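# Stow earphones in chest drawer and close it

## Task

Place the coiled earphones inside the small chest's open drawer, then push the drawer closed, with the chest still standing upright at the end.

## Robot and tools

Robot: two seven-joint arms, left_arm and right_arm, each ending in a two-finger gripper whose fingers can fold. Bases as calibrated: left_arm at (-0.054, +0.303, 0) m, right_arm at (+0.009, -0.294, 0) m, each turned very slightly about z. A camera stand is fixed to the floor behind the arms. Loose objects may occasionally get nudged by something other than the robot.

Frames. Scene frame: origin at table-top height midway between the nominal bases, +z up, +x out over the table, left_arm on the +y side (left/right do not match image sides). Hand poses, velocities, targets and wrist-camera poses in results are in each arm's own base frame. Fixed cameras and the table use the scene frame. Motion offsets run along the current Hand target's own axes. Gripper axes: fingers point along +z, they open and close along y. end_effector_position is the point between the pads when closed; fingertips reach about 33 mm past it (9 mm when fully open). Printed poses may be off by a few cm, more at long reach.

Row layout (used by execute_actions and move): 18 numbers, each in [-1, 1]. First 9 are left: dx, dy, dz, rx, ry, rz, gripper position, force_limit, speed; the next 9 are the same for the right. dx..rz are an offset, not a pose, measured from that arm's Hand target at the start of the action or move; 1.0 = 0.6 m or 180 degrees; rx, ry, rz form one rotation vector. All six zero re-commands the current Hand target. Gripper position: +1 fully open (140 mm), pads touch near -0.8, -1 closes until blocked. force_limit and speed start at +1; lower force_limit and slower speed give a gentler grip (about 14 N at force_limit -1 with speed -1, up to over 100 N with a fast close). Always resend the gripper numbers you want; 0 is a real command.

execute_actions(actions, cameras): actions is a list of actions; each action is up to 15 rows, one per 1/30 s step, a short table repeating its last row. Every row counts from the action's starting Hand target, so repeating an offset keeps moving. Empty list returns images and the current scene and task. cameras: names from cam_high, cam_low, cam_left_wrist, cam_right_wrist, or ["all"].

move(target, speed, blend, blocking, cameras): straight-line path toward one row or a list of up to 15 rows, all offsets counted from the same starting Hand targets. speed is top speed in m/s, 0.002 to 2 (default 0.25), one value or one per target. blend in metres rounds corners; 0 stops at each target. Paths stop after 10 s total, don't avoid obstacles, and the gripper lags and overshoots more when fast. Finger changes in later targets are applied on arrival. blocking=false returns after about 0.5 s while motion continues. The result adds a move: line: done, off_target, moving, held or fault, plus limits (paced = pose clipped, held = steps withheld).

wait(seconds 0 to 10): let the scene run holding commands. stop: brakes a running move (fingers continue). zoom_image(camera, region [x0,y0,x1,y1] pixels, max 504x504) enlarges part of the latest image. clear_fault(arm): clears a reported torque or force fault on that arm. finished_scene(scene): ends the current scene, irreversibly.

Controller: each step, the command is clipped to within 70 mm and 16 degrees of the measured pose; Hand target in results is the clipped last command, and the base for the next offsets. A gripper may rest short of it; send the remaining gap as an offset. To stop pressing into something, command the target back past the gripper.

Results: object_status 0 moving, 1 blocked while opening, 2 blocked while closing (a grip), 3 reached position or pads met (maybe nothing held). position_measured is in counts: 3 open, ~75 = 100 mm, 139 = 60 mm, 200 = 20 mm, 230 pads meet. To grip harder, raise force_limit and nudge position (-1 to -0.98); to grip softer, open and reclose slowly. Grip near the fingertips; deep grips near the palm can fold the fingers and squeeze unpredictably or let go; tip-first pushes fold fingers unless fully closed. Joint torques, external joint torques and Flange force (gripper x y z) are noisy estimates that include held weight. MOTOR HOT warns of overheating; an OVER-TEMPERATURE FAULT brakes the arm 30 to 60 s.

Faults: contact torque limits 85 N m on the four big joints and 11 N m on forearm roll and wrist joints; 85 N net outside force on an arm, including held weight. Exceeding a joint range or 10% over a joint speed limit is also a torque fault. Joint ranges (rad): waist and upper arm roll ±2.901, shoulder ±1.836, elbow -3.077 to -0.117, forearm roll ±2.876, wrist pitch 0.440 to 4.622, wrist roll ±3.051. Big gripper rotations can swing the elbow.

Avoid: letting anything fall or leaving it off the table, tipping the chest, dropping or releasing moving parts, slamming the drawer, hard hits on fixed or heavy items, strong grips on parts still resting on something, and any contact between the two grippers (the clearance check does not prevent that).

Each tool is called after "Emit:" in YAML: its name, and indented under it one key for each argument.

## Session

Emit:
execute_actions:
  actions: []

Emit:
zoom_image:
  camera: "cam_high"
  region: [170, 60, 500, 340]

Scene clock: 0.00 s.
left_arm: end_effector_position=(+0.4163, -0.0584, +0.3045) position_measured=3 object_status=3 end_effector_quat_wxyz=(-0.207, +0.957, +0.162, +0.126) | right_arm: end_effector_position=(+0.6096, +0.0540, +0.2227) position_measured=3 object_status=3 end_effector_quat_wxyz=(+0.364, -0.056, +0.925, -0.096)
Joint positions: left_arm=[-0.181 -0.472 -0.25 -2.392 0.399 1.895 -2.446] | right_arm=[-1.005 -0.338 1.146 -2.631 -0.146 3.212 1.834]
Joint velocities: within noise
Joint torques (N m): no reading
External joint torques (N m): no reading
Flange force (N): no reading
Hand target: left_arm +0.4163, -0.0584, +0.3045; -0.207, +0.957, +0.162, +0.126 | right_arm +0.6096, +0.0540, +0.2227; +0.364, -0.056, +0.925, -0.096
Tool commands: left_gripper/position=+1.0 left_gripper/force_limit=+1.0 left_gripper/speed=+1.0 right_gripper/position=+1.0 right_gripper/force_limit=+1.0 right_gripper/speed=+1.0

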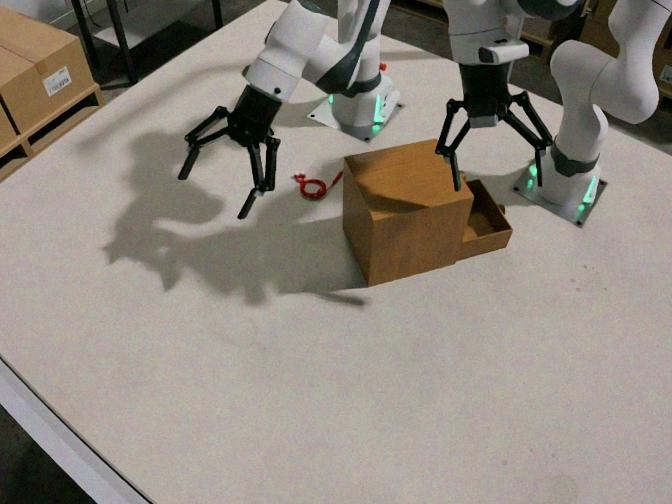

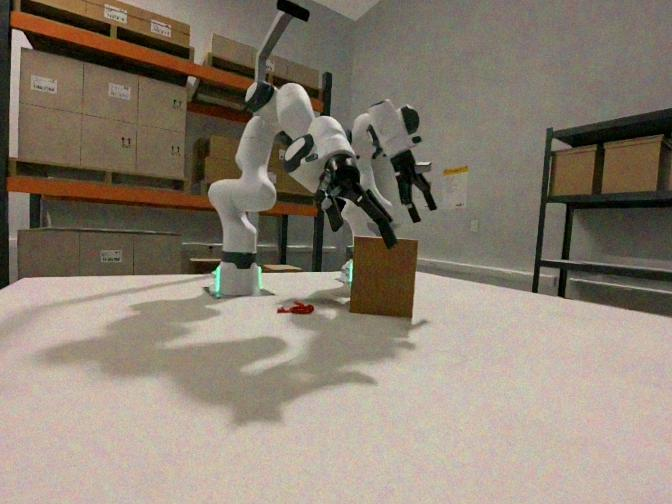

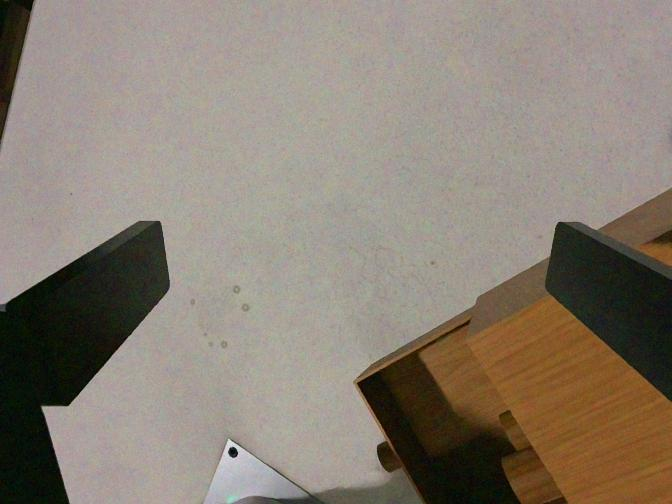

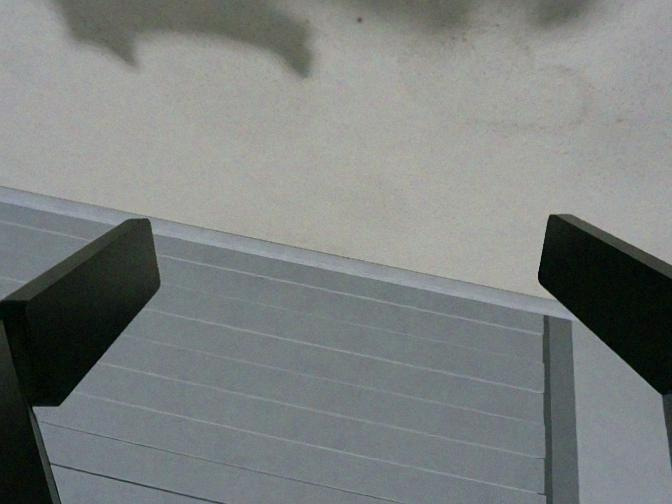

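Scaled by 1.527 from the camera's 672x504 image, which has a finer 960x720 frame.

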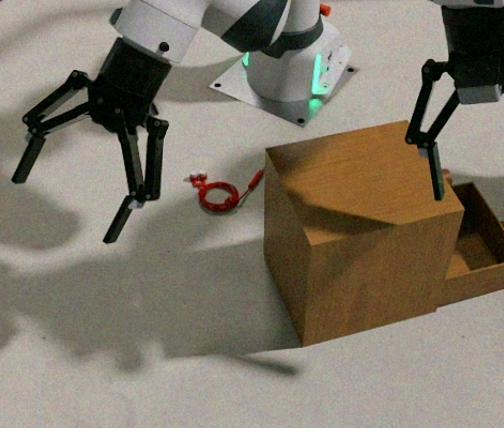

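Emit:
move:
  target: [0.0012, -0.844, 0.159, 0.1027, -0.118, -0.295, 1, 1, 1, 0.2625, 0.03, -0.3847, -0.0627, 0.2377, 0.0365, 1, 1, 1]
  speed: 0.3
  cameras: ["all"]

Scene clock: 159.07 s.
left_arm: end_effector_position=(+0.2504, +0.4202, +0.4009) position_measured=3 object_status=3 end_effector_quat_wxyz=(-0.242, +0.745, +0.621, +0.009) | right_arm: end_effector_position=(+0.3375, +0.0743, +0.2795) position_measured=3 object_status=3 end_effector_quat_wxyz=(+0.000, -0.002, +1.000, -0.002)
Joint positions: left_arm=[0.368 -0.345 0.306 -2.04 0.596 1.686 -2.381] | right_arm=[-0.161 -0.715 0.311 -2.538 0.205 1.843 1.588]
Joint velocities: left_arm=[0 0.001 0.001 -0.001 0 0 0.004] | right_arm=[0.001 0.001 0 0.001 0.001 -0.005 0]
Joint torques (N m): left_arm=[-0.32 -18.42 -3.44 26.12 1.96 2.13 0.13] | right_arm=[0.84 -8.51 -4.7 23.83 1.25 2.11 0.14]
External joint torques (N m): left_arm=[-0.3 -0.19 0.46 1.62 0.12 -0.06 0.16] | right_arm=[0.88 -1.73 1.18 -0.45 0.47 -0.35 0.14]
Flange force (N): left_arm=[4.9 0.8 -3.5] | right_arm=[7.9 2.6 0.5]
Hand target: left_arm +0.2502, +0.4199, +0.4003; -0.242, +0.747, +0.620, +0.007 | right_arm +0.3364, +0.0758, +0.2801; +0.000, +0.000, +1.000, +0.000
Off the commanded pose: left_arm 0.001 m, 0 deg | right_arm 0.002 m, 0 deg.
move: done

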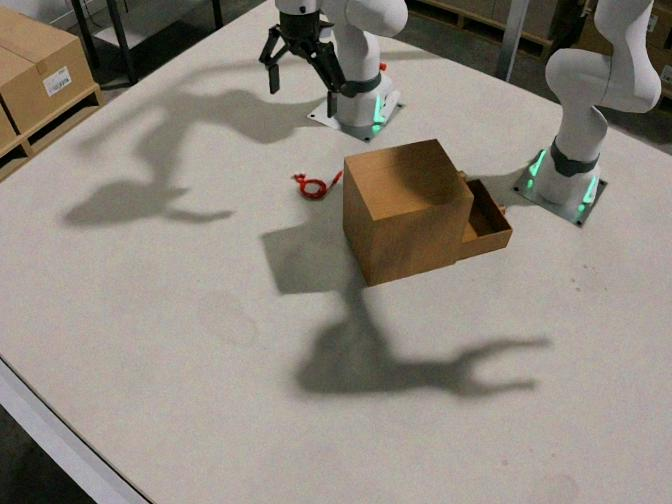

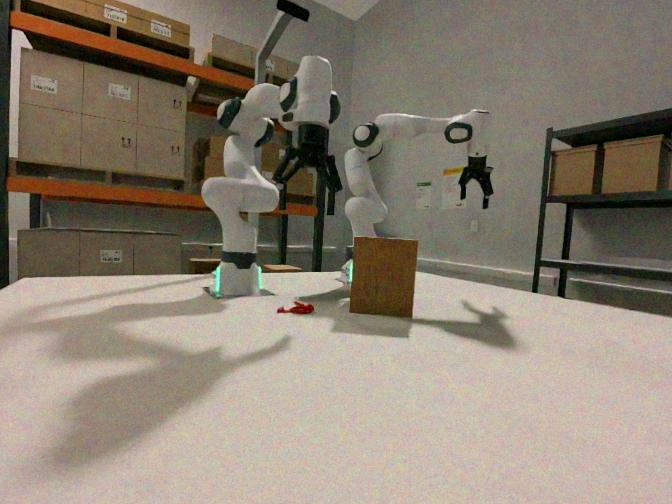

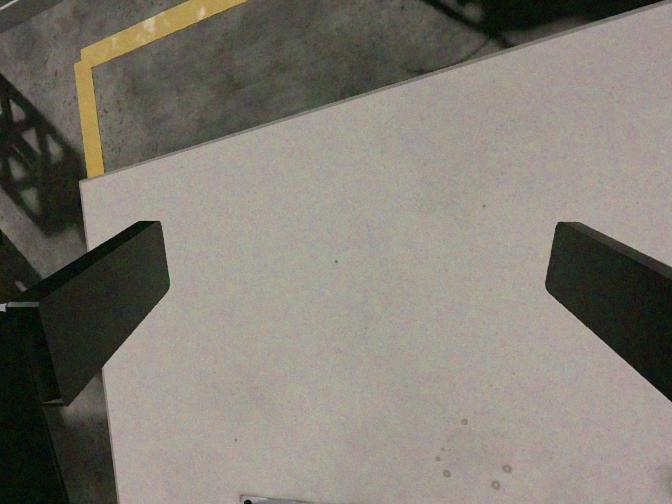

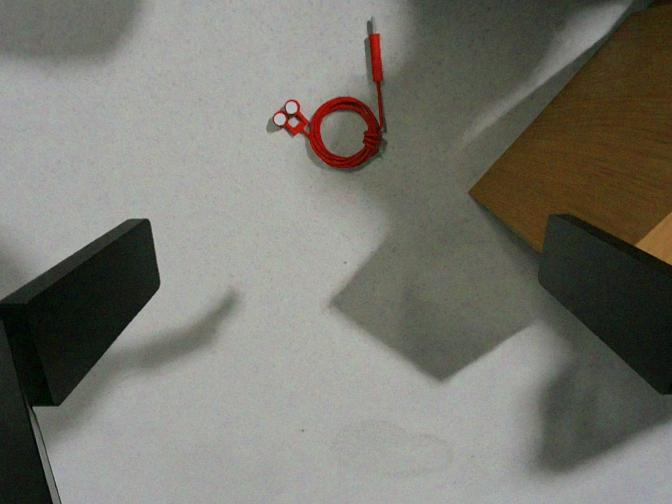

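Emit:
zoom_image:
  camera: "cam_right_wrist"
  region: [260, 10, 420, 190]

Emit:
zoom_image:
  camera: "cam_high"
  region: [330, 120, 530, 300]

Scaled by 2.800 from the camera's 672x504 image, which has a finer 960x720 frame.

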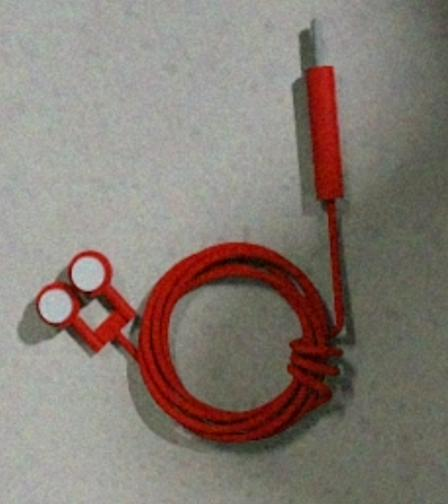

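Scaled by 2.520 from the camera's 672x504 image, which has a finer 960x720 frame.

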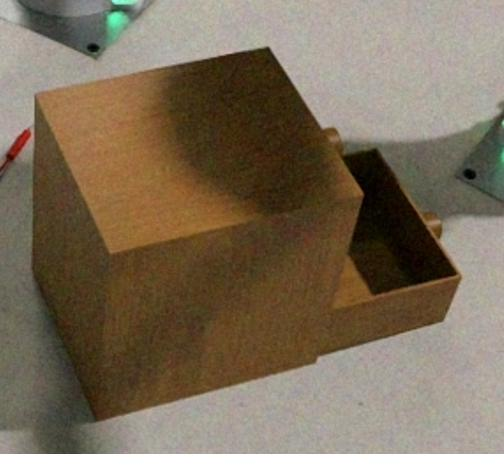

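Emit:
move:
  target:
    - [0, 0, 0, 0, 0, 0, 1, 1, 1, -0.081, -0.068, 0.2668, 0, 0, 0.272, -1, -1, 0]
    - [0, 0, 0, 0, 0, 0, 1, 1, 1, -0.081, -0.068, 0.3968, 0, 0, 0.272, -1, -1, 0]
  speed: [0.3, 0.12]
  blend: [0.02, 0]
  cameras: ["cam_right_wrist", "cam_high"]

Scene clock: 259.77 s.
left_arm: end_effector_position=(+0.2504, +0.4202, +0.4009) position_measured=3 object_status=3 end_effector_quat_wxyz=(-0.242, +0.746, +0.621, +0.009) | right_arm: end_effector_position=(+0.3832, +0.0351, +0.0418) position_measured=233 object_status=3 end_effector_quat_wxyz=(-0.002, +0.413, +0.911, +0.000)
Joint positions: left_arm=[0.368 -0.345 0.306 -2.04 0.596 1.686 -2.38] | right_arm=[-0.689 -0.187 0.833 -2.762 0.279 2.615 2.314]
Joint velocities: left_arm=[within noise] | right_arm=[0 -0.001 -0.001 0 -0.001 0 0.004]
Joint torques (N m): left_arm=[-0.22 -18.42 -3.59 26.09 1.96 2.14 0.11] | right_arm=[-0.11 -12.74 -1.52 18.38 0.13 2.49 0.1]
External joint torques (N m): left_arm=[-0.29 -0.15 0.21 1.63 0.12 -0.04 0.13] | right_arm=[-0.13 -0.32 1.77 0.4 -0.32 0.06 0.1]
Flange force (N): left_arm=[4.7 1.0 -3.6] | right_arm=[-0.9 5.4 3.5]
Hand target: left_arm +0.2502, +0.4199, +0.4003; -0.242, +0.747, +0.620, +0.007 | right_arm +0.3848, +0.0349, +0.0420; +0.000, +0.414, +0.910, +0.000
Off the commanded pose: left_arm 0.001 m, 0 deg | right_arm 0.002 m, 0 deg.
move: done
Images, in order (width x height): cam_high 672x504, cam_right_wrist 672x504.

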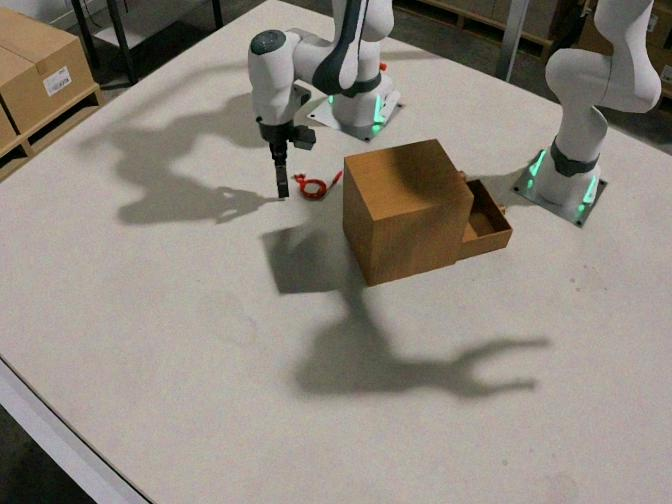

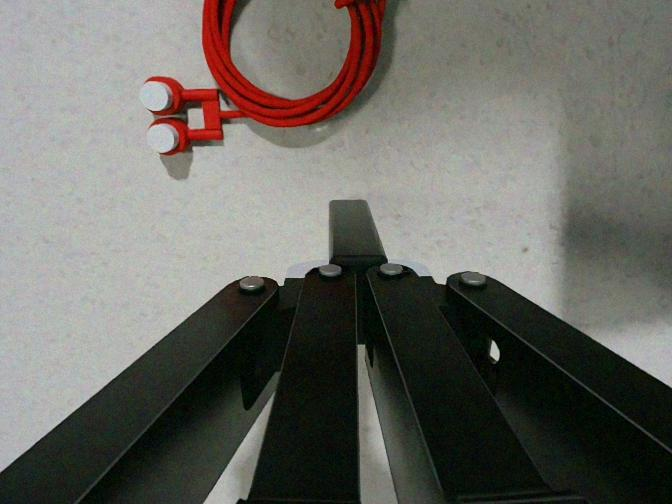

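Emit:
move:
  target: [0, 0, 0, 0, 0, 0, 1, 1, 1, 0, 0, 0.01, 0, 0, 0, -1, -1, 0]
  speed: 0.04

Emit:
move:
  target: [0, 0, 0, 0, 0, 0, 1, 1, 1, 0, 0, 0.005, 0, 0, 0, -1, -1, 0]
  speed: 0.03

Scene clock: 276.77 s.
left_arm: end_effector_position=(+0.2504, +0.4202, +0.4009) position_measured=3 object_status=3 end_effector_quat_wxyz=(-0.242, +0.746, +0.621, +0.009) | right_arm: end_effector_position=(+0.3846, +0.0353, +0.0366) position_measured=233 object_status=3 end_effector_quat_wxyz=(-0.001, +0.413, +0.911, +0.000)
Joint positions: left_arm=[0.368 -0.345 0.306 -2.04 0.596 1.686 -2.38] | right_arm=[-0.711 -0.163 0.852 -2.762 0.259 2.638 2.329]
Joint velocities: left_arm=[within noise] | right_arm=[-0.001 0 0.001 -0.001 -0.002 0.004 0.005]
Joint torques (N m): left_arm=[-0.21 -18.43 -3.61 26.1 1.96 2.14 0.1] | right_arm=[-0.23 -12.76 -1.01 17.57 0.09 2.41 0.08]
External joint torques (N m): left_arm=[-0.26 -0.13 0.2 1.62 0.12 -0.04 0.12] | right_arm=[-0.22 -0.29 1.96 -0.16 -0.34 -0.04 0.08]
Flange force (N): left_arm=[4.7 1.1 -3.6] | right_arm=[-0.3 4.8 4.4]
Hand target: left_arm +0.2502, +0.4199, +0.4003; -0.242, +0.747, +0.620, +0.007 | right_arm +0.3848, +0.0349, +0.0360; +0.000, +0.414, +0.910, +0.000
Off the commanded pose: left_arm 0.001 m, 0 deg | right_arm 0.001 m, 0 deg.
move: done

Scene clock: 277.60 s.
left_arm: end_effector_position=(+0.2504, +0.4202, +0.4009) position_measured=3 object_status=3 end_effector_quat_wxyz=(-0.242, +0.746, +0.621, +0.009) | right_arm: end_effector_position=(+0.3849, +0.0353, +0.0337) position_measured=233 object_status=3 end_effector_quat_wxyz=(-0.001, +0.413, +0.911, +0.000)
Joint positions: left_arm=[0.368 -0.345 0.306 -2.04 0.596 1.686 -2.38] | right_arm=[-0.724 -0.152 0.864 -2.763 0.248 2.65 2.337]
Joint velocities: left_arm=[within noise] | right_arm=[-0.002 -0.001 0.002 0.001 -0.002 0.003 0.004]
Joint torques (N m): left_arm=[-0.2 -18.42 -3.55 26.05 1.96 2.14 0.07] | right_arm=[-0.5 -12.73 -1 17.17 0.06 2.46 0.18]
External joint torques (N m): left_arm=[-0.23 -0.17 0.28 1.6 0.12 -0.04 0.09] | right_arm=[-0.56 -0.21 1.71 -0.47 -0.36 0.01 0.18]
Flange force (N): left_arm=[4.6 1.0 -3.5] | right_arm=[-1.0 4.8 6.1]
Hand target: left_arm +0.2502, +0.4199, +0.4003; -0.242, +0.747, +0.620, +0.007 | right_arm +0.3848, +0.0349, +0.0330; +0.000, +0.414, +0.910, +0.000
Off the commanded pose: left_arm 0.001 m, 0 deg | right_arm 0.001 m, 0 deg.
move: done

Emit:
move:
  target: [0, 0, 0, 0, 0, 0, 1, 1, 1, 0, 0, 0.004, 0, 0, 0, -1, -1, 0]
  speed: 0.03

Scene clock: 285.27 s.
left_arm: end_effector_position=(+0.2504, +0.4202, +0.4009) position_measured=3 object_status=3 end_effector_quat_wxyz=(-0.242, +0.746, +0.621, +0.009) | right_arm: end_effector_position=(+0.3846, +0.0354, +0.0314) position_measured=233 object_status=3 end_effector_quat_wxyz=(-0.001, +0.413, +0.911, +0.000)
Joint positions: left_arm=[0.368 -0.345 0.306 -2.04 0.596 1.686 -2.38] | right_arm=[-0.735 -0.143 0.874 -2.764 0.238 2.658 2.345]
Joint velocities: left_arm=[within noise] | right_arm=[-0.003 0 0.004 0 -0.002 0 0.005]
Joint torques (N m): left_arm=[-0.25 -18.46 -3.58 26.1 1.96 2.14 0.1] | right_arm=[-0.04 -11.45 -0.71 16.13 0.14 2.78 0.16]
External joint torques (N m): left_arm=[-0.14 -0.19 0.45 1.59 0.13 -0.06 0.13] | right_arm=[0.01 0.98 1.97 -1.41 -0.29 0.33 0.16]
Flange force (N): left_arm=[4.8 0.7 -3.3] | right_arm=[-0.3 5.2 11.7]
Hand target: left_arm +0.2502, +0.4199, +0.4003; -0.242, +0.747, +0.620, +0.007 | right_arm +0.3848, +0.0349, +0.0306; +0.000, +0.414, +0.910, +0.000
Off the commanded pose: left_arm 0.001 m, 0 deg | right_arm 0.001 m, 0 deg.
move: done

Emit:
move:
  target:
    - [0, 0, 0, 0, 0, 0, 1, 1, 1, 0, 0, -0.07, 0, 0, 0, -1, -1, 0]
    - [0, 0, 0, 0, 0, 0, 1, 1, 1, 0.128, 0.0118, -0.099, 0, 0, 0, -0.372, -0.3, -0.5]
  speed: 0.2
  blend: [0.02, 0]
  cameras: ["cam_right_wrist", "cam_high"]

Scene clock: 310.77 s.
left_arm: end_effector_position=(+0.2504, +0.4202, +0.4009) position_measured=3 object_status=3 end_effector_quat_wxyz=(-0.242, +0.746, +0.621, +0.009) | right_arm: end_effector_position=(+0.3410, +0.0970, +0.0901) position_measured=176 object_status=0 end_effector_quat_wxyz=(+0.001, +0.411, +0.912, -0.001)
Joint positions: left_arm=[0.368 -0.345 0.306 -2.04 0.596 1.686 -2.38] | right_arm=[-0.433 -0.494 0.793 -2.816 0.512 2.387 2.327]
Joint torques (N m): left_arm=[-0.21 -18.43 -3.56 26.08 1.97 2.14 0.08] | right_arm=[1.08 -8.46 -6.53 19 0.93 2.14 0.08]
External joint torques (N m): left_arm=[-0.16 -0.06 0.39 1.53 0.13 -0.05 0.1] | right_arm=[1.12 -1.61 1.17 -0.61 0.32 -0.32 0.08]
Flange force (N): left_arm=[4.8 1.0 -3.3] | right_arm=[8.3 -6.2 -4.7]
Hand target: left_arm +0.2502, +0.4199, +0.4003; -0.242, +0.747, +0.620, +0.007 | right_arm +0.3397, +0.0974, +0.0900; +0.000, +0.414, +0.910, +0.000
Off the commanded pose: left_arm 0.001 m, 0 deg | right_arm 0.001 m, 0 deg.
move: done
Images, in order (width x height): cam_high 672x504, cam_right_wrist 672x504.

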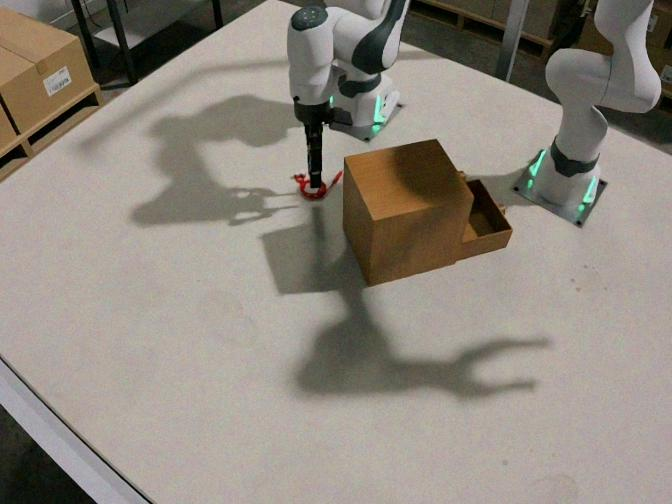

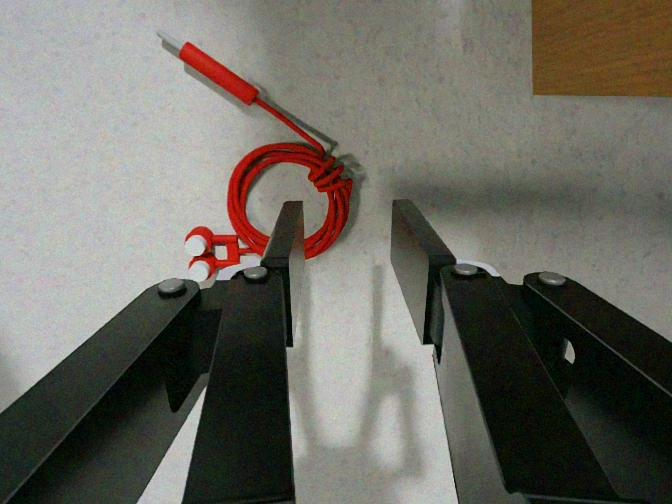

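Emit:
move:
  target:
    - [0, 0, 0, 0, 0, 0, 1, 1, 1, -0.0083, 0, 0.092, 0, 0, 0, -0.372, -0.3, -0.5]
    - [0, 0, 0, 0, 0, 0, 1, 1, 1, -0.0083, 0, 0.092, 0, 0, 0, -1, -0.4, -1]
  speed: 0.1
  cameras: ["cam_right_wrist"]

Scene clock: 331.90 s.
left_arm: end_effector_position=(+0.2504, +0.4202, +0.4009) position_measured=3 object_status=3 end_effector_quat_wxyz=(-0.242, +0.746, +0.621, +0.009) | right_arm: end_effector_position=(+0.3414, +0.0935, +0.0344) position_measured=221 object_status=2 end_effector_quat_wxyz=(-0.002, +0.413, +0.911, -0.001)
Joint positions: left_arm=[0.368 -0.345 0.306 -2.04 0.596 1.686 -2.38] | right_arm=[-0.559 -0.291 0.935 -2.846 0.479 2.616 2.354]
Joint torques (N m): left_arm=[-0.22 -18.43 -3.56 26.13 1.97 2.14 0.09] | right_arm=[-0.21 -9.18 -3.2 17.35 0.52 2.45 0.09]
External joint torques (N m): left_arm=[-0.27 -0.17 0.27 1.66 0.13 -0.04 0.12] | right_arm=[-0.23 -0.76 1.9 0.13 0.07 0 0.09]
Flange force (N): left_arm=[4.8 1.0 -3.6] | right_arm=[1.4 3.9 2.2]
Hand target: left_arm +0.2502, +0.4199, +0.4003; -0.242, +0.747, +0.620, +0.007 | right_arm +0.3430, +0.0937, +0.0348; +0.000, +0.414, +0.910, +0.000
Off the commanded pose: left_arm 0.001 m, 0 deg | right_arm 0.002 m, 0 deg.
move: done
Images, in order (width x height): cam_right_wrist 672x504.

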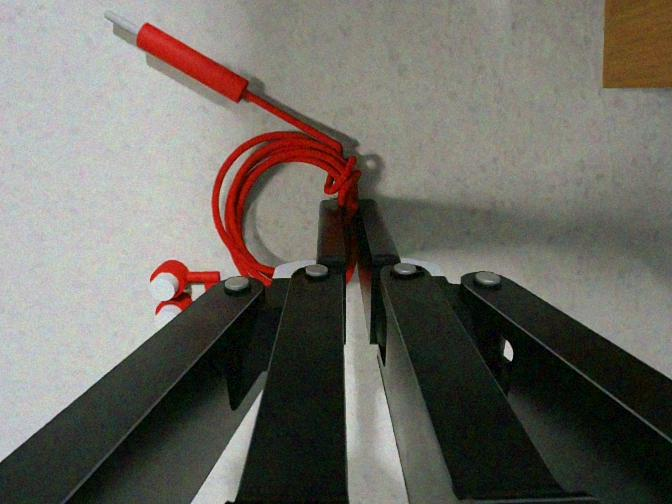

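Emit:
move:
  target:
    - [0, 0, 0, 0, 0, 0, 1, 1, 1, 0, 0, -0.575, 0, 0, 0, -1, -0.4, -1]
    - [0, 0, 0, 0, 0, 0, 1, 1, 1, 0.6097, 0.204, -0.575, 0, 0, -0.222, -1, -0.4, -1]
  speed: 0.22
  blend: [0.05, 0]
  cameras: ["cam_right_wrist", "cam_high", "cam_left_wrist"]

Scene clock: 356.47 s.
left_arm: end_effector_position=(+0.2504, +0.4202, +0.4009) position_measured=3 object_status=3 end_effector_quat_wxyz=(-0.242, +0.746, +0.621, +0.009) | right_arm: end_effector_position=(+0.1951, +0.4482, +0.3791) position_measured=221 object_status=2 end_effector_quat_wxyz=(+0.000, +0.075, +0.997, -0.003)
Joint positions: left_arm=[0.368 -0.345 0.306 -2.04 0.596 1.686 -2.38] | right_arm=[-0.237 -0.606 1.049 -1.873 0.512 1.541 2.459]
Joint velocities: left_arm=[within noise] | right_arm=[-0.001 0 0.001 0 0.001 0 0.006]
Joint torques (N m): left_arm=[-0.22 -18.48 -3.57 26.08 1.96 2.14 0.09] | right_arm=[-0.03 5.95 -13.89 20.78 1.39 2.37 0.16]
External joint torques (N m): left_arm=[-0.15 -0.25 0.39 1.61 0.12 -0.05 0.11] | right_arm=[-0.09 -0.43 2.25 0.22 0.5 -0.07 0.16]
Flange force (N): left_arm=[4.6 0.7 -3.4] | right_arm=[-0.6 8.6 0.6]
Hand target: left_arm +0.2502, +0.4199, +0.4003; -0.242, +0.747, +0.620, +0.007 | right_arm +0.1952, +0.4500, +0.3797; +0.000, +0.078, +0.997, +0.000
Off the commanded pose: left_arm 0.001 m, 0 deg | right_arm 0.002 m, 0 deg.
move: done
Images, in order (width x height): cam_high 672x504, cam_left_wrist 672x504, cam_right_wrist 672x504.

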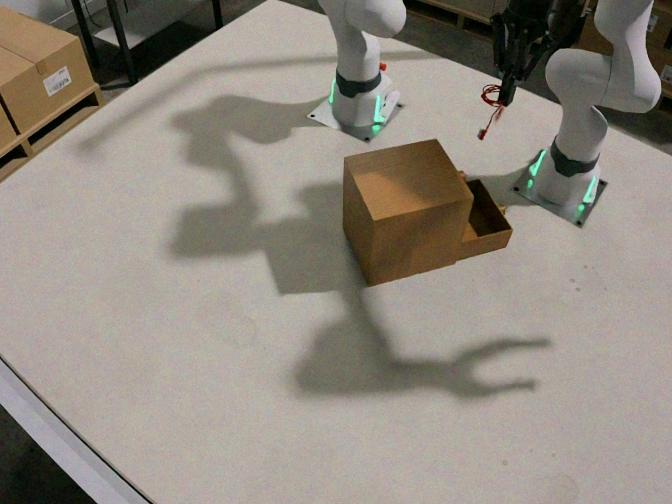

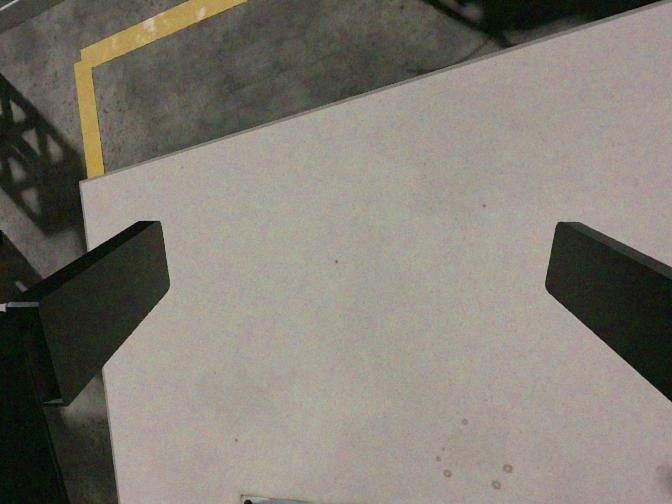

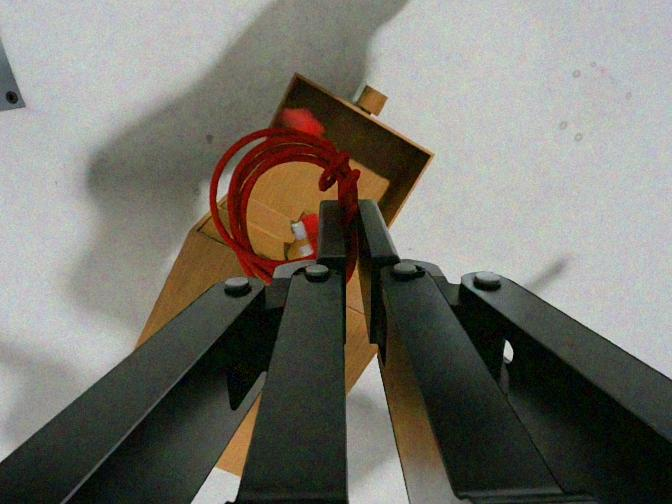

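Emit:
move:
  target:
    - [0, 0, 0, 0, 0, 0, 1, 1, 1, 0, 0, 0.36, 0, 0, 0.0667, -1, -0.4, -1]
    - [0, 0, 0, 0, 0, 0, 1, 1, 1, 0, 0, 0.5195, 0, 0, 0.0667, -1, -0.4, -1]
  speed: [0.2, 0.1]
  blend: [0.02, 0]
  cameras: ["cam_right_wrist", "cam_high"]

Scene clock: 382.80 s.
left_arm: end_effector_position=(+0.2504, +0.4202, +0.4009) position_measured=3 object_status=3 end_effector_quat_wxyz=(-0.242, +0.746, +0.621, +0.009) | right_arm: end_effector_position=(+0.1943, +0.4484, +0.0677) position_measured=221 object_status=2 end_effector_quat_wxyz=(+0.000, +0.183, +0.983, -0.003)
Joint positions: left_arm=[0.368 -0.345 0.306 -2.04 0.596 1.686 -2.38] | right_arm=[-0.514 -0.738 1.658 -2.349 0.937 2.163 2.458]
Joint velocities: left_arm=[within noise] | right_arm=[0 0.001 -0.001 0 -0.001 0.003 -0.005]
Joint torques (N m): left_arm=[-0.2 -18.47 -3.59 26.09 1.96 2.14 0.06] | right_arm=[-0.12 18.16 -17.5 15.73 1.19 2.49 -0.24]
External joint torques (N m): left_arm=[-0.15 -0.23 0.35 1.61 0.13 -0.05 0.08] | right_arm=[-0.03 0.86 2.5 0.19 0.45 0.04 -0.24]
Flange force (N): left_arm=[4.6 0.8 -3.4] | right_arm=[-1.1 6.6 9.0]
Hand target: left_arm +0.2502, +0.4199, +0.4003; -0.242, +0.747, +0.620, +0.007 | right_arm +0.1949, +0.4499, +0.0680; +0.000, +0.182, +0.983, +0.000
Off the commanded pose: left_arm 0.001 m, 0 deg | right_arm 0.002 m, 0 deg.
move: done
Images, in order (width x height): cam_high 672x504, cam_right_wrist 672x504.

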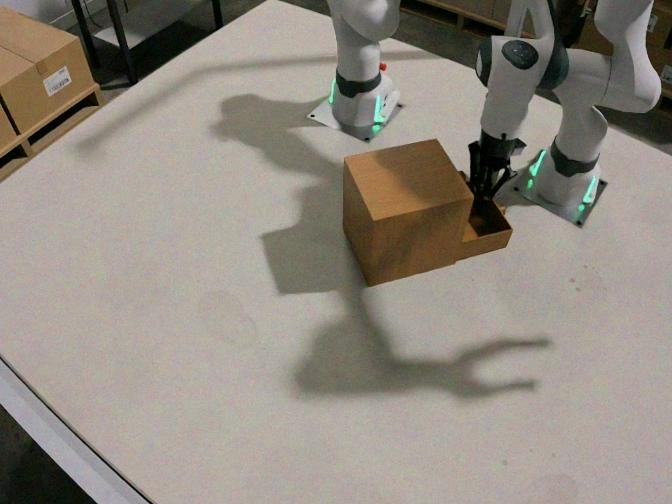

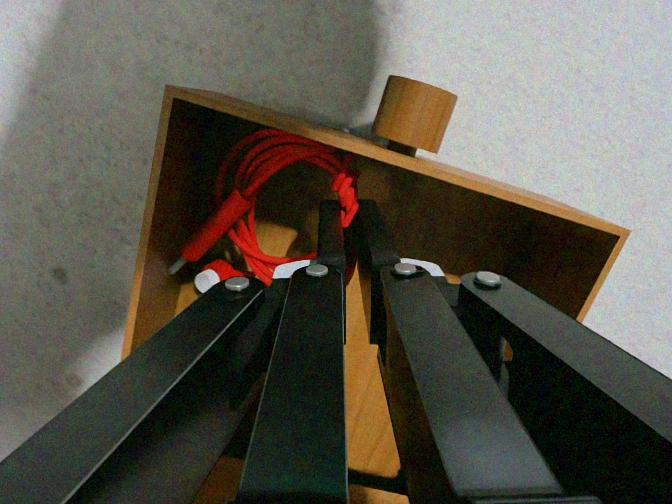

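Emit:
move:
  target:
    - [0, 0, 0, 0, 0, 0, 1, 1, 1, 0, 0, 0, 0, 0, 0, -0.5, -0.4, -0.8]
    - [0, 0, 0, 0, 0, 0, 1, 1, 1, 0, 0, -0.09, 0, 0, 0, -0.5, -0.4, -0.8]
  speed: 0.1
  cameras: ["cam_right_wrist", "cam_high"]

Scene clock: 393.23 s.
left_arm: end_effector_position=(+0.2504, +0.4202, +0.4009) position_measured=3 object_status=3 end_effector_quat_wxyz=(-0.242, +0.746, +0.621, +0.009) | right_arm: end_effector_position=(+0.1955, +0.4507, +0.1217) position_measured=192 object_status=3 end_effector_quat_wxyz=(-0.001, +0.181, +0.983, +0.002)
Joint positions: left_arm=[0.368 -0.345 0.306 -2.04 0.596 1.686 -2.38] | right_arm=[-0.414 -0.734 1.49 -2.323 0.861 2.058 2.487]
Joint velocities: left_arm=[within noise] | right_arm=[0.001 0.001 -0.001 0 0 -0.005 0.005]
Joint torques (N m): left_arm=[-0.2 -18.46 -3.58 26.12 1.97 2.13 0.07] | right_arm=[0.96 13.08 -18.41 17.35 0.56 2.16 -0.02]
External joint torques (N m): left_arm=[-0.16 -0.17 0.36 1.61 0.13 -0.06 0.09] | right_arm=[1.01 -0.97 1.67 0.26 -0.25 -0.3 -0.02]
Flange force (N): left_arm=[4.7 0.9 -3.5] | right_arm=[2.3 1.9 1.9]
Hand target: left_arm +0.2502, +0.4199, +0.4003; -0.242, +0.747, +0.620, +0.007 | right_arm +0.1949, +0.4499, +0.1220; +0.000, +0.182, +0.983, +0.000
Off the commanded pose: left_arm 0.001 m, 0 deg | right_arm 0.001 m, 0 deg.
move: done
Images, in order (width x height): cam_high 672x504, cam_right_wrist 672x504.

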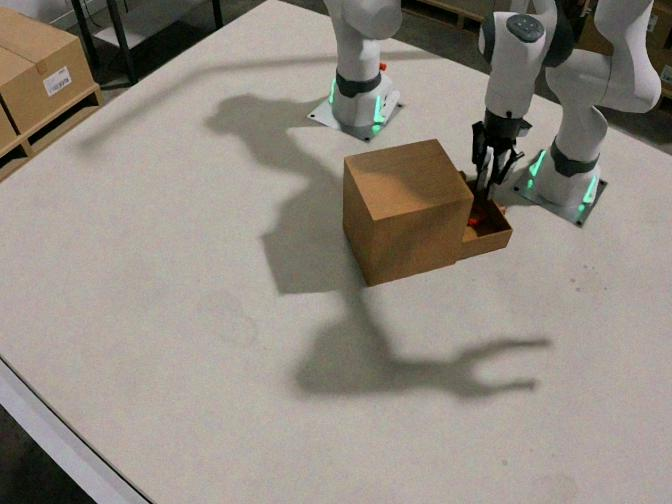

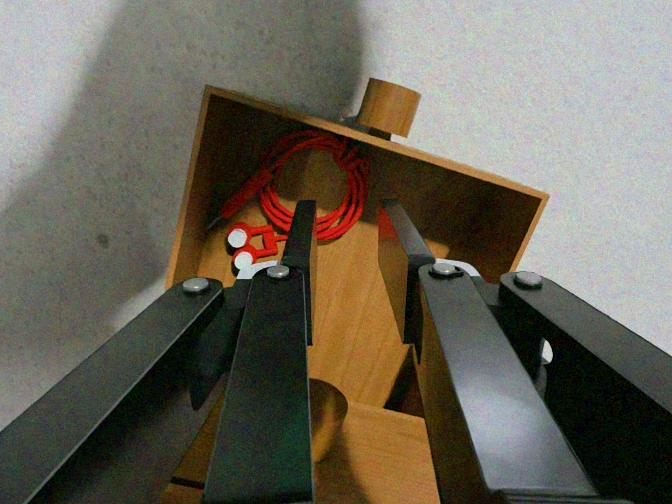

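Emit:
move:
  target: [0, 0, 0, 0, 0, 0, 1, 1, 1, 0.1632, 0.036, -0.13, -0.2756, -0.0416, 0.0893, -1, -1, 0]
  speed: 0.2
  cameras: ["cam_right_wrist", "cam_high", "cam_low"]

Scene clock: 512.53 s.
left_arm: end_effector_position=(+0.2504, +0.4202, +0.4009) position_measured=3 object_status=3 end_effector_quat_wxyz=(-0.242, +0.746, +0.621, +0.009) | right_arm: end_effector_position=(+0.1253, +0.4904, +0.1776) position_measured=233 object_status=3 end_effector_quat_wxyz=(+0.109, +0.254, +0.913, +0.301)
Joint positions: left_arm=[0.368 -0.345 0.306 -2.04 0.596 1.686 -2.38] | right_arm=[0.26 -1.145 1.39 -2.731 1.505 2.506 2.631]
Joint torques (N m): left_arm=[-0.19 -18.42 -3.6 26.07 1.96 2.15 0.06] | right_arm=[-0.16 11.86 -19.95 10.32 0.44 3 -0.19]
External joint torques (N m): left_arm=[-0.11 -0.21 0.36 1.62 0.13 -0.04 0.09] | right_arm=[-0.17 0.57 1.52 0.31 -0.29 -0.4 -0.25]
Flange force (N): left_arm=[4.7 0.8 -3.4] | right_arm=[1.2 0.8 6.0]
Hand target: left_arm +0.2502, +0.4199, +0.4003; -0.242, +0.747, +0.620, +0.007 | right_arm +0.1254, +0.4896, +0.1764; +0.109, +0.252, +0.914, +0.298 (not the last commanded pose)
Off the commanded pose: left_arm 0.001 m, 0 deg | right_arm 0.030 m, 14 deg.
move: held (right_arm; a check stopped the path); limits=held
pose unreachable (right arm): on one or more control steps of this call, first in action 0 (counted from 0), this arm could not follow its commanded pose, so it was not sent that pose on those steps. It may still have moved: this result reports where it is.
cause: moving toward the commanded pose would bring a part of the arm too close to another arm (a part of this arm just beyond joint 7 (wrist roll) and a part of the left arm just beyond its joint 1 (waist), 16 mm apart when this arm was first held).
Images, in order (width x height): cam_high 672x504, cam_low 672x504, cam_right_wrist 672x504.

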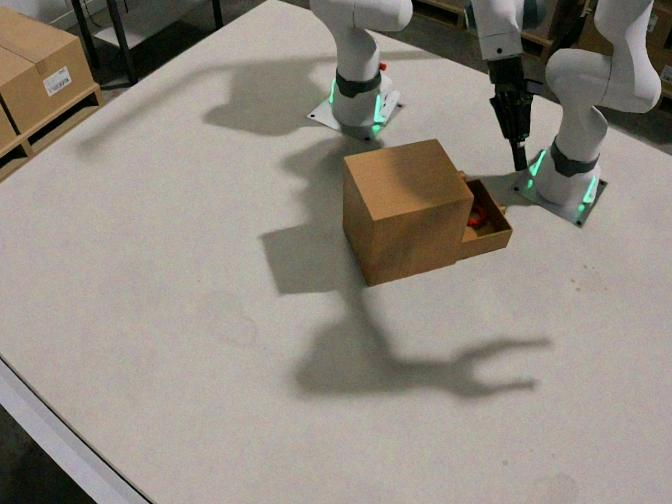

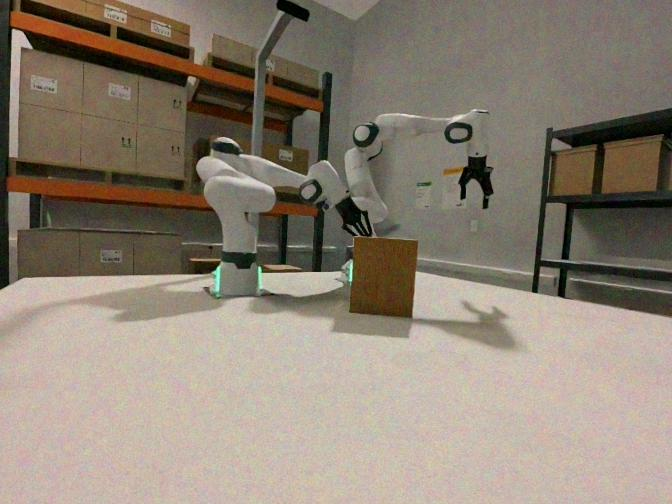

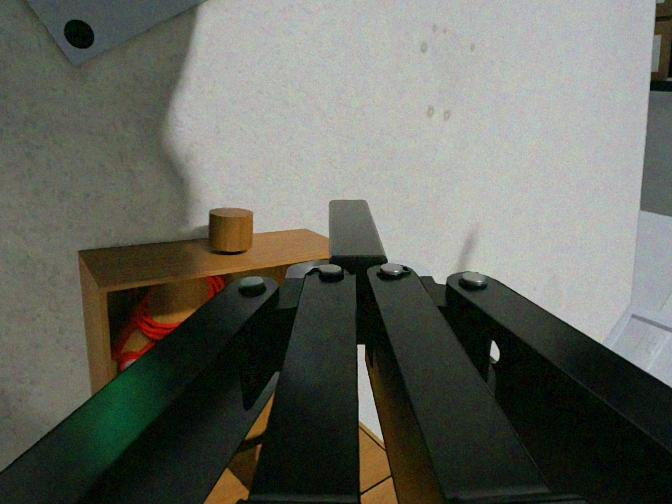

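Emit:
move:
  target: [0, 0, 0, 0, 0, 0, 1, 1, 1, 0.0025, -0.0783, -0.004, -0.0716, -0.0131, 0.0365, -1, -1, 0]
  speed: 0.15
  cameras: ["cam_right_wrist", "cam_high"]

Scene clock: 571.73 s.
left_arm: end_effector_position=(+0.2504, +0.4202, +0.4009) position_measured=3 object_status=3 end_effector_quat_wxyz=(-0.242, +0.746, +0.621, +0.009) | right_arm: end_effector_position=(+0.1044, +0.4566, +0.1497) position_measured=233 object_status=3 end_effector_quat_wxyz=(+0.139, +0.293, +0.858, +0.398)
Joint positions: left_arm=[0.368 -0.345 0.306 -2.04 0.596 1.686 -2.38] | right_arm=[0.481 -1.266 1.695 -2.872 1.891 2.748 2.778]
Joint velocities: left_arm=[within noise] | right_arm=[0 0 -0.001 -0.001 0 0.001 0.006]
Joint torques (N m): left_arm=[-0.23 -18.41 -3.58 26.09 1.96 2.14 0.09] | right_arm=[0.38 12.63 -17.39 1.79 0.87 3.47 0.25]
External joint torques (N m): left_arm=[-0.17 -0.12 0.37 1.59 0.13 -0.06 0.12] | right_arm=[0.4 0.46 2.17 0.59 0.38 0 0.17]
Flange force (N): left_arm=[4.8 0.9 -3.4] | right_arm=[1.6 -8.1 5.4]
Hand target: left_arm +0.2502, +0.4199, +0.4003; -0.242, +0.747, +0.620, +0.007 | right_arm +0.1046, +0.4565, +0.1501; +0.138, +0.297, +0.857, +0.399
Off the commanded pose: left_arm 0.001 m, 0 deg | right_arm 0.000 m, 1 deg.
move: done
Images, in order (width x height): cam_high 672x504, cam_right_wrist 672x504.

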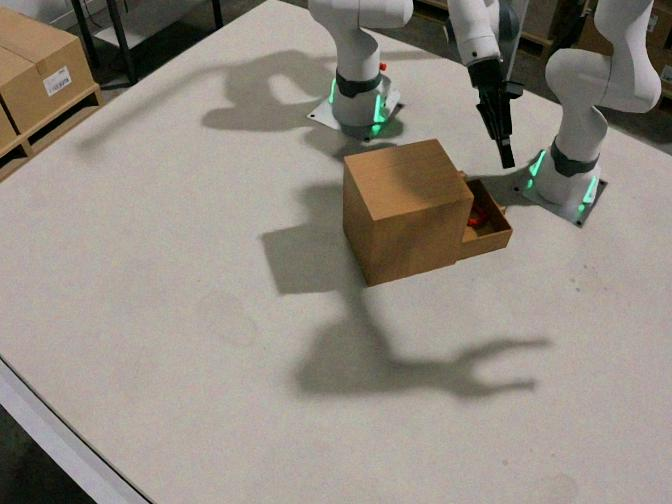

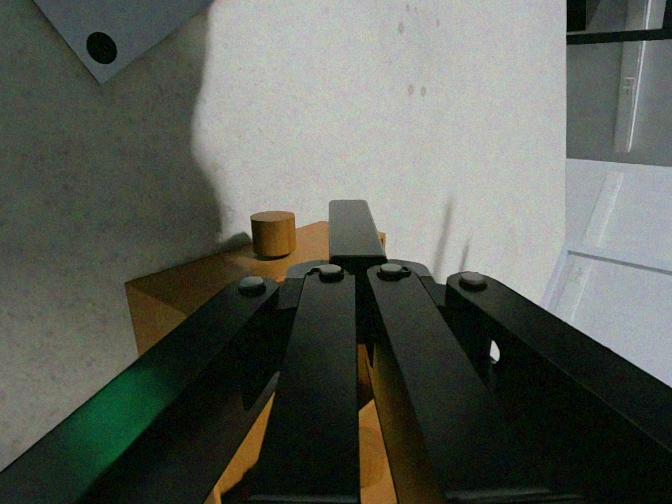

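Emit:
move:
  target: [0, 0, 0, 0, 0, 0, 1, 1, 1, 0, -0.1213, 0.1018, 0, 0, 0, -1, -1, 0]
  speed: 0.12
  cameras: ["cam_right_wrist", "cam_high", "cam_low"]

Scene clock: 618.87 s.
left_arm: end_effector_position=(+0.2504, +0.4202, +0.4009) position_measured=3 object_status=3 end_effector_quat_wxyz=(-0.242, +0.746, +0.621, +0.009) | right_arm: end_effector_position=(+0.1055, +0.4558, +0.0561) position_measured=233 object_status=3 end_effector_quat_wxyz=(+0.139, +0.298, +0.856, +0.399)
Joint positions: left_arm=[0.368 -0.345 0.306 -2.04 0.596 1.686 -2.38] | right_arm=[0.38 -1.431 2.036 -2.77 2.283 2.712 2.734]
Joint velocities: left_arm=[within noise] | right_arm=[0 -0.001 -0.001 0.001 0.005 -0.005 -0.001]
Joint torques (N m): left_arm=[-0.21 -18.42 -3.59 26.08 1.96 2.14 0.07] | right_arm=[0.45 14.19 -18.1 -6.11 0.93 3.07 -0.23]
External joint torques (N m): left_arm=[-0.2 -0.19 0.3 1.63 0.12 -0.04 0.09] | right_arm=[0.4 -0.52 2.18 1.15 0.46 -0.35 -0.31]
Flange force (N): left_arm=[4.6 0.9 -3.5] | right_arm=[-2.8 -7.0 8.1]
Hand target: left_arm +0.2502, +0.4199, +0.4003; -0.242, +0.747, +0.620, +0.007 | right_arm +0.1045, +0.4565, +0.0551; +0.138, +0.297, +0.857, +0.399
Off the commanded pose: left_arm 0.001 m, 0 deg | right_arm 0.002 m, 0 deg.
move: done
Images, in order (width x height): cam_high 672x504, cam_low 672x504, cam_right_wrist 672x504.

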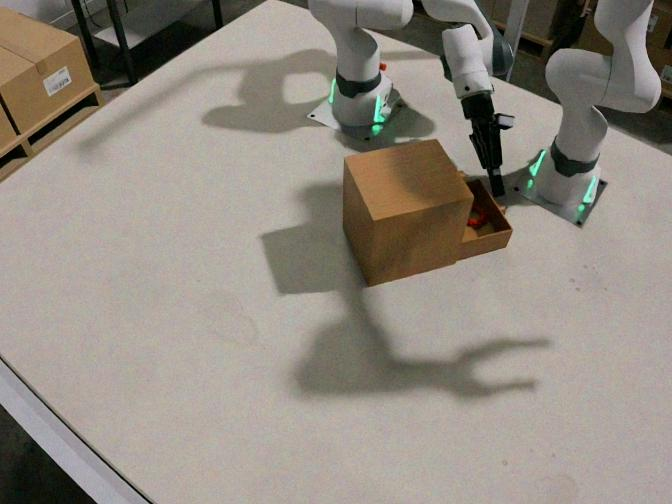

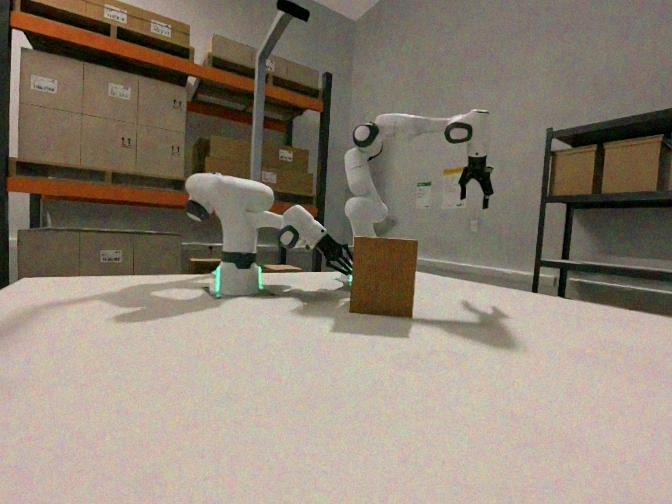

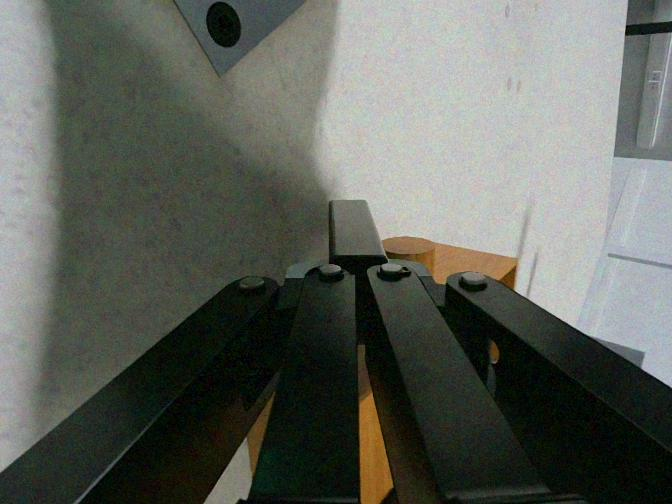

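Emit:
move:
  target:
    - [0, 0, 0, 0, 0, 0, 1, 1, 1, 0.0083, 0, 0, 0, 0, 0, -1, -1, 0]
    - [0, 0, 0, 0, 0, 0, 1, 1, 1, 0.0083, 0.0532, 0.0815, 0, 0, 0, -1, -1, 0]
  speed: 0.1
  blend: [0.003, 0]
  cameras: ["cam_right_wrist", "cam_high"]

Scene clock: 658.80 s.
left_arm: end_effector_position=(+0.2504, +0.4202, +0.4009) position_measured=3 object_status=3 end_effector_quat_wxyz=(-0.242, +0.746, +0.621, +0.009) | right_arm: end_effector_position=(+0.1375, +0.5041, +0.0485) position_measured=233 object_status=3 end_effector_quat_wxyz=(+0.139, +0.299, +0.856, +0.399)
Joint positions: left_arm=[0.368 -0.345 0.306 -2.04 0.596 1.686 -2.38] | right_arm=[0.198 -1.577 1.997 -2.645 2.316 2.592 2.671]
Joint velocities: left_arm=[within noise] | right_arm=[0 -0.001 -0.001 0.001 0 -0.004 -0.005]
Joint torques (N m): left_arm=[-0.22 -18.4 -3.59 26.09 1.96 2.14 0.11] | right_arm=[0.45 14.97 -21.55 -6.82 1.02 2.97 -0.23]
External joint torques (N m): left_arm=[-0.27 -0.24 0.21 1.67 0.12 -0.03 0.14] | right_arm=[0.52 -0.54 1.63 1.22 0.44 -0.41 -0.31]
Flange force (N): left_arm=[4.6 0.9 -3.7] | right_arm=[-1.8 -4.7 5.8]
Hand target: left_arm +0.2502, +0.4199, +0.4003; -0.242, +0.747, +0.620, +0.007 | right_arm +0.1364, +0.5052, +0.0480; +0.138, +0.297, +0.857, +0.399
Off the commanded pose: left_arm 0.001 m, 0 deg | right_arm 0.002 m, 0 deg.
move: done; blend cut to 0.0025 m at target 1
Images, in order (width x height): cam_high 672x504, cam_right_wrist 672x504.

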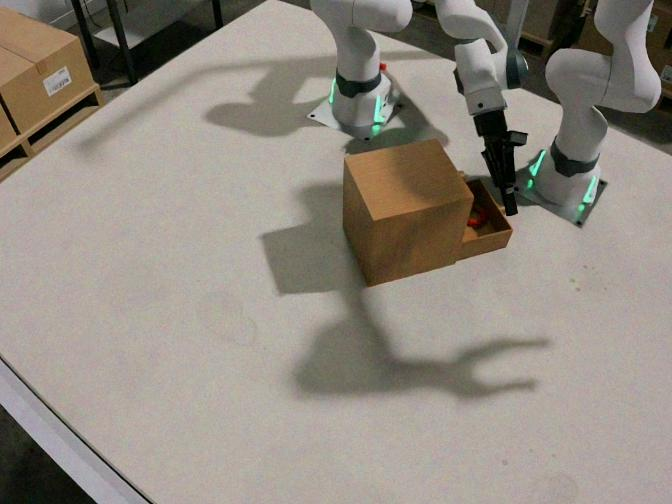

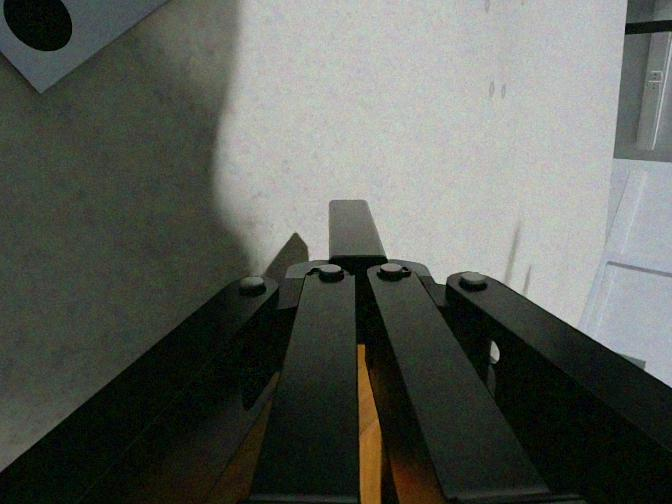

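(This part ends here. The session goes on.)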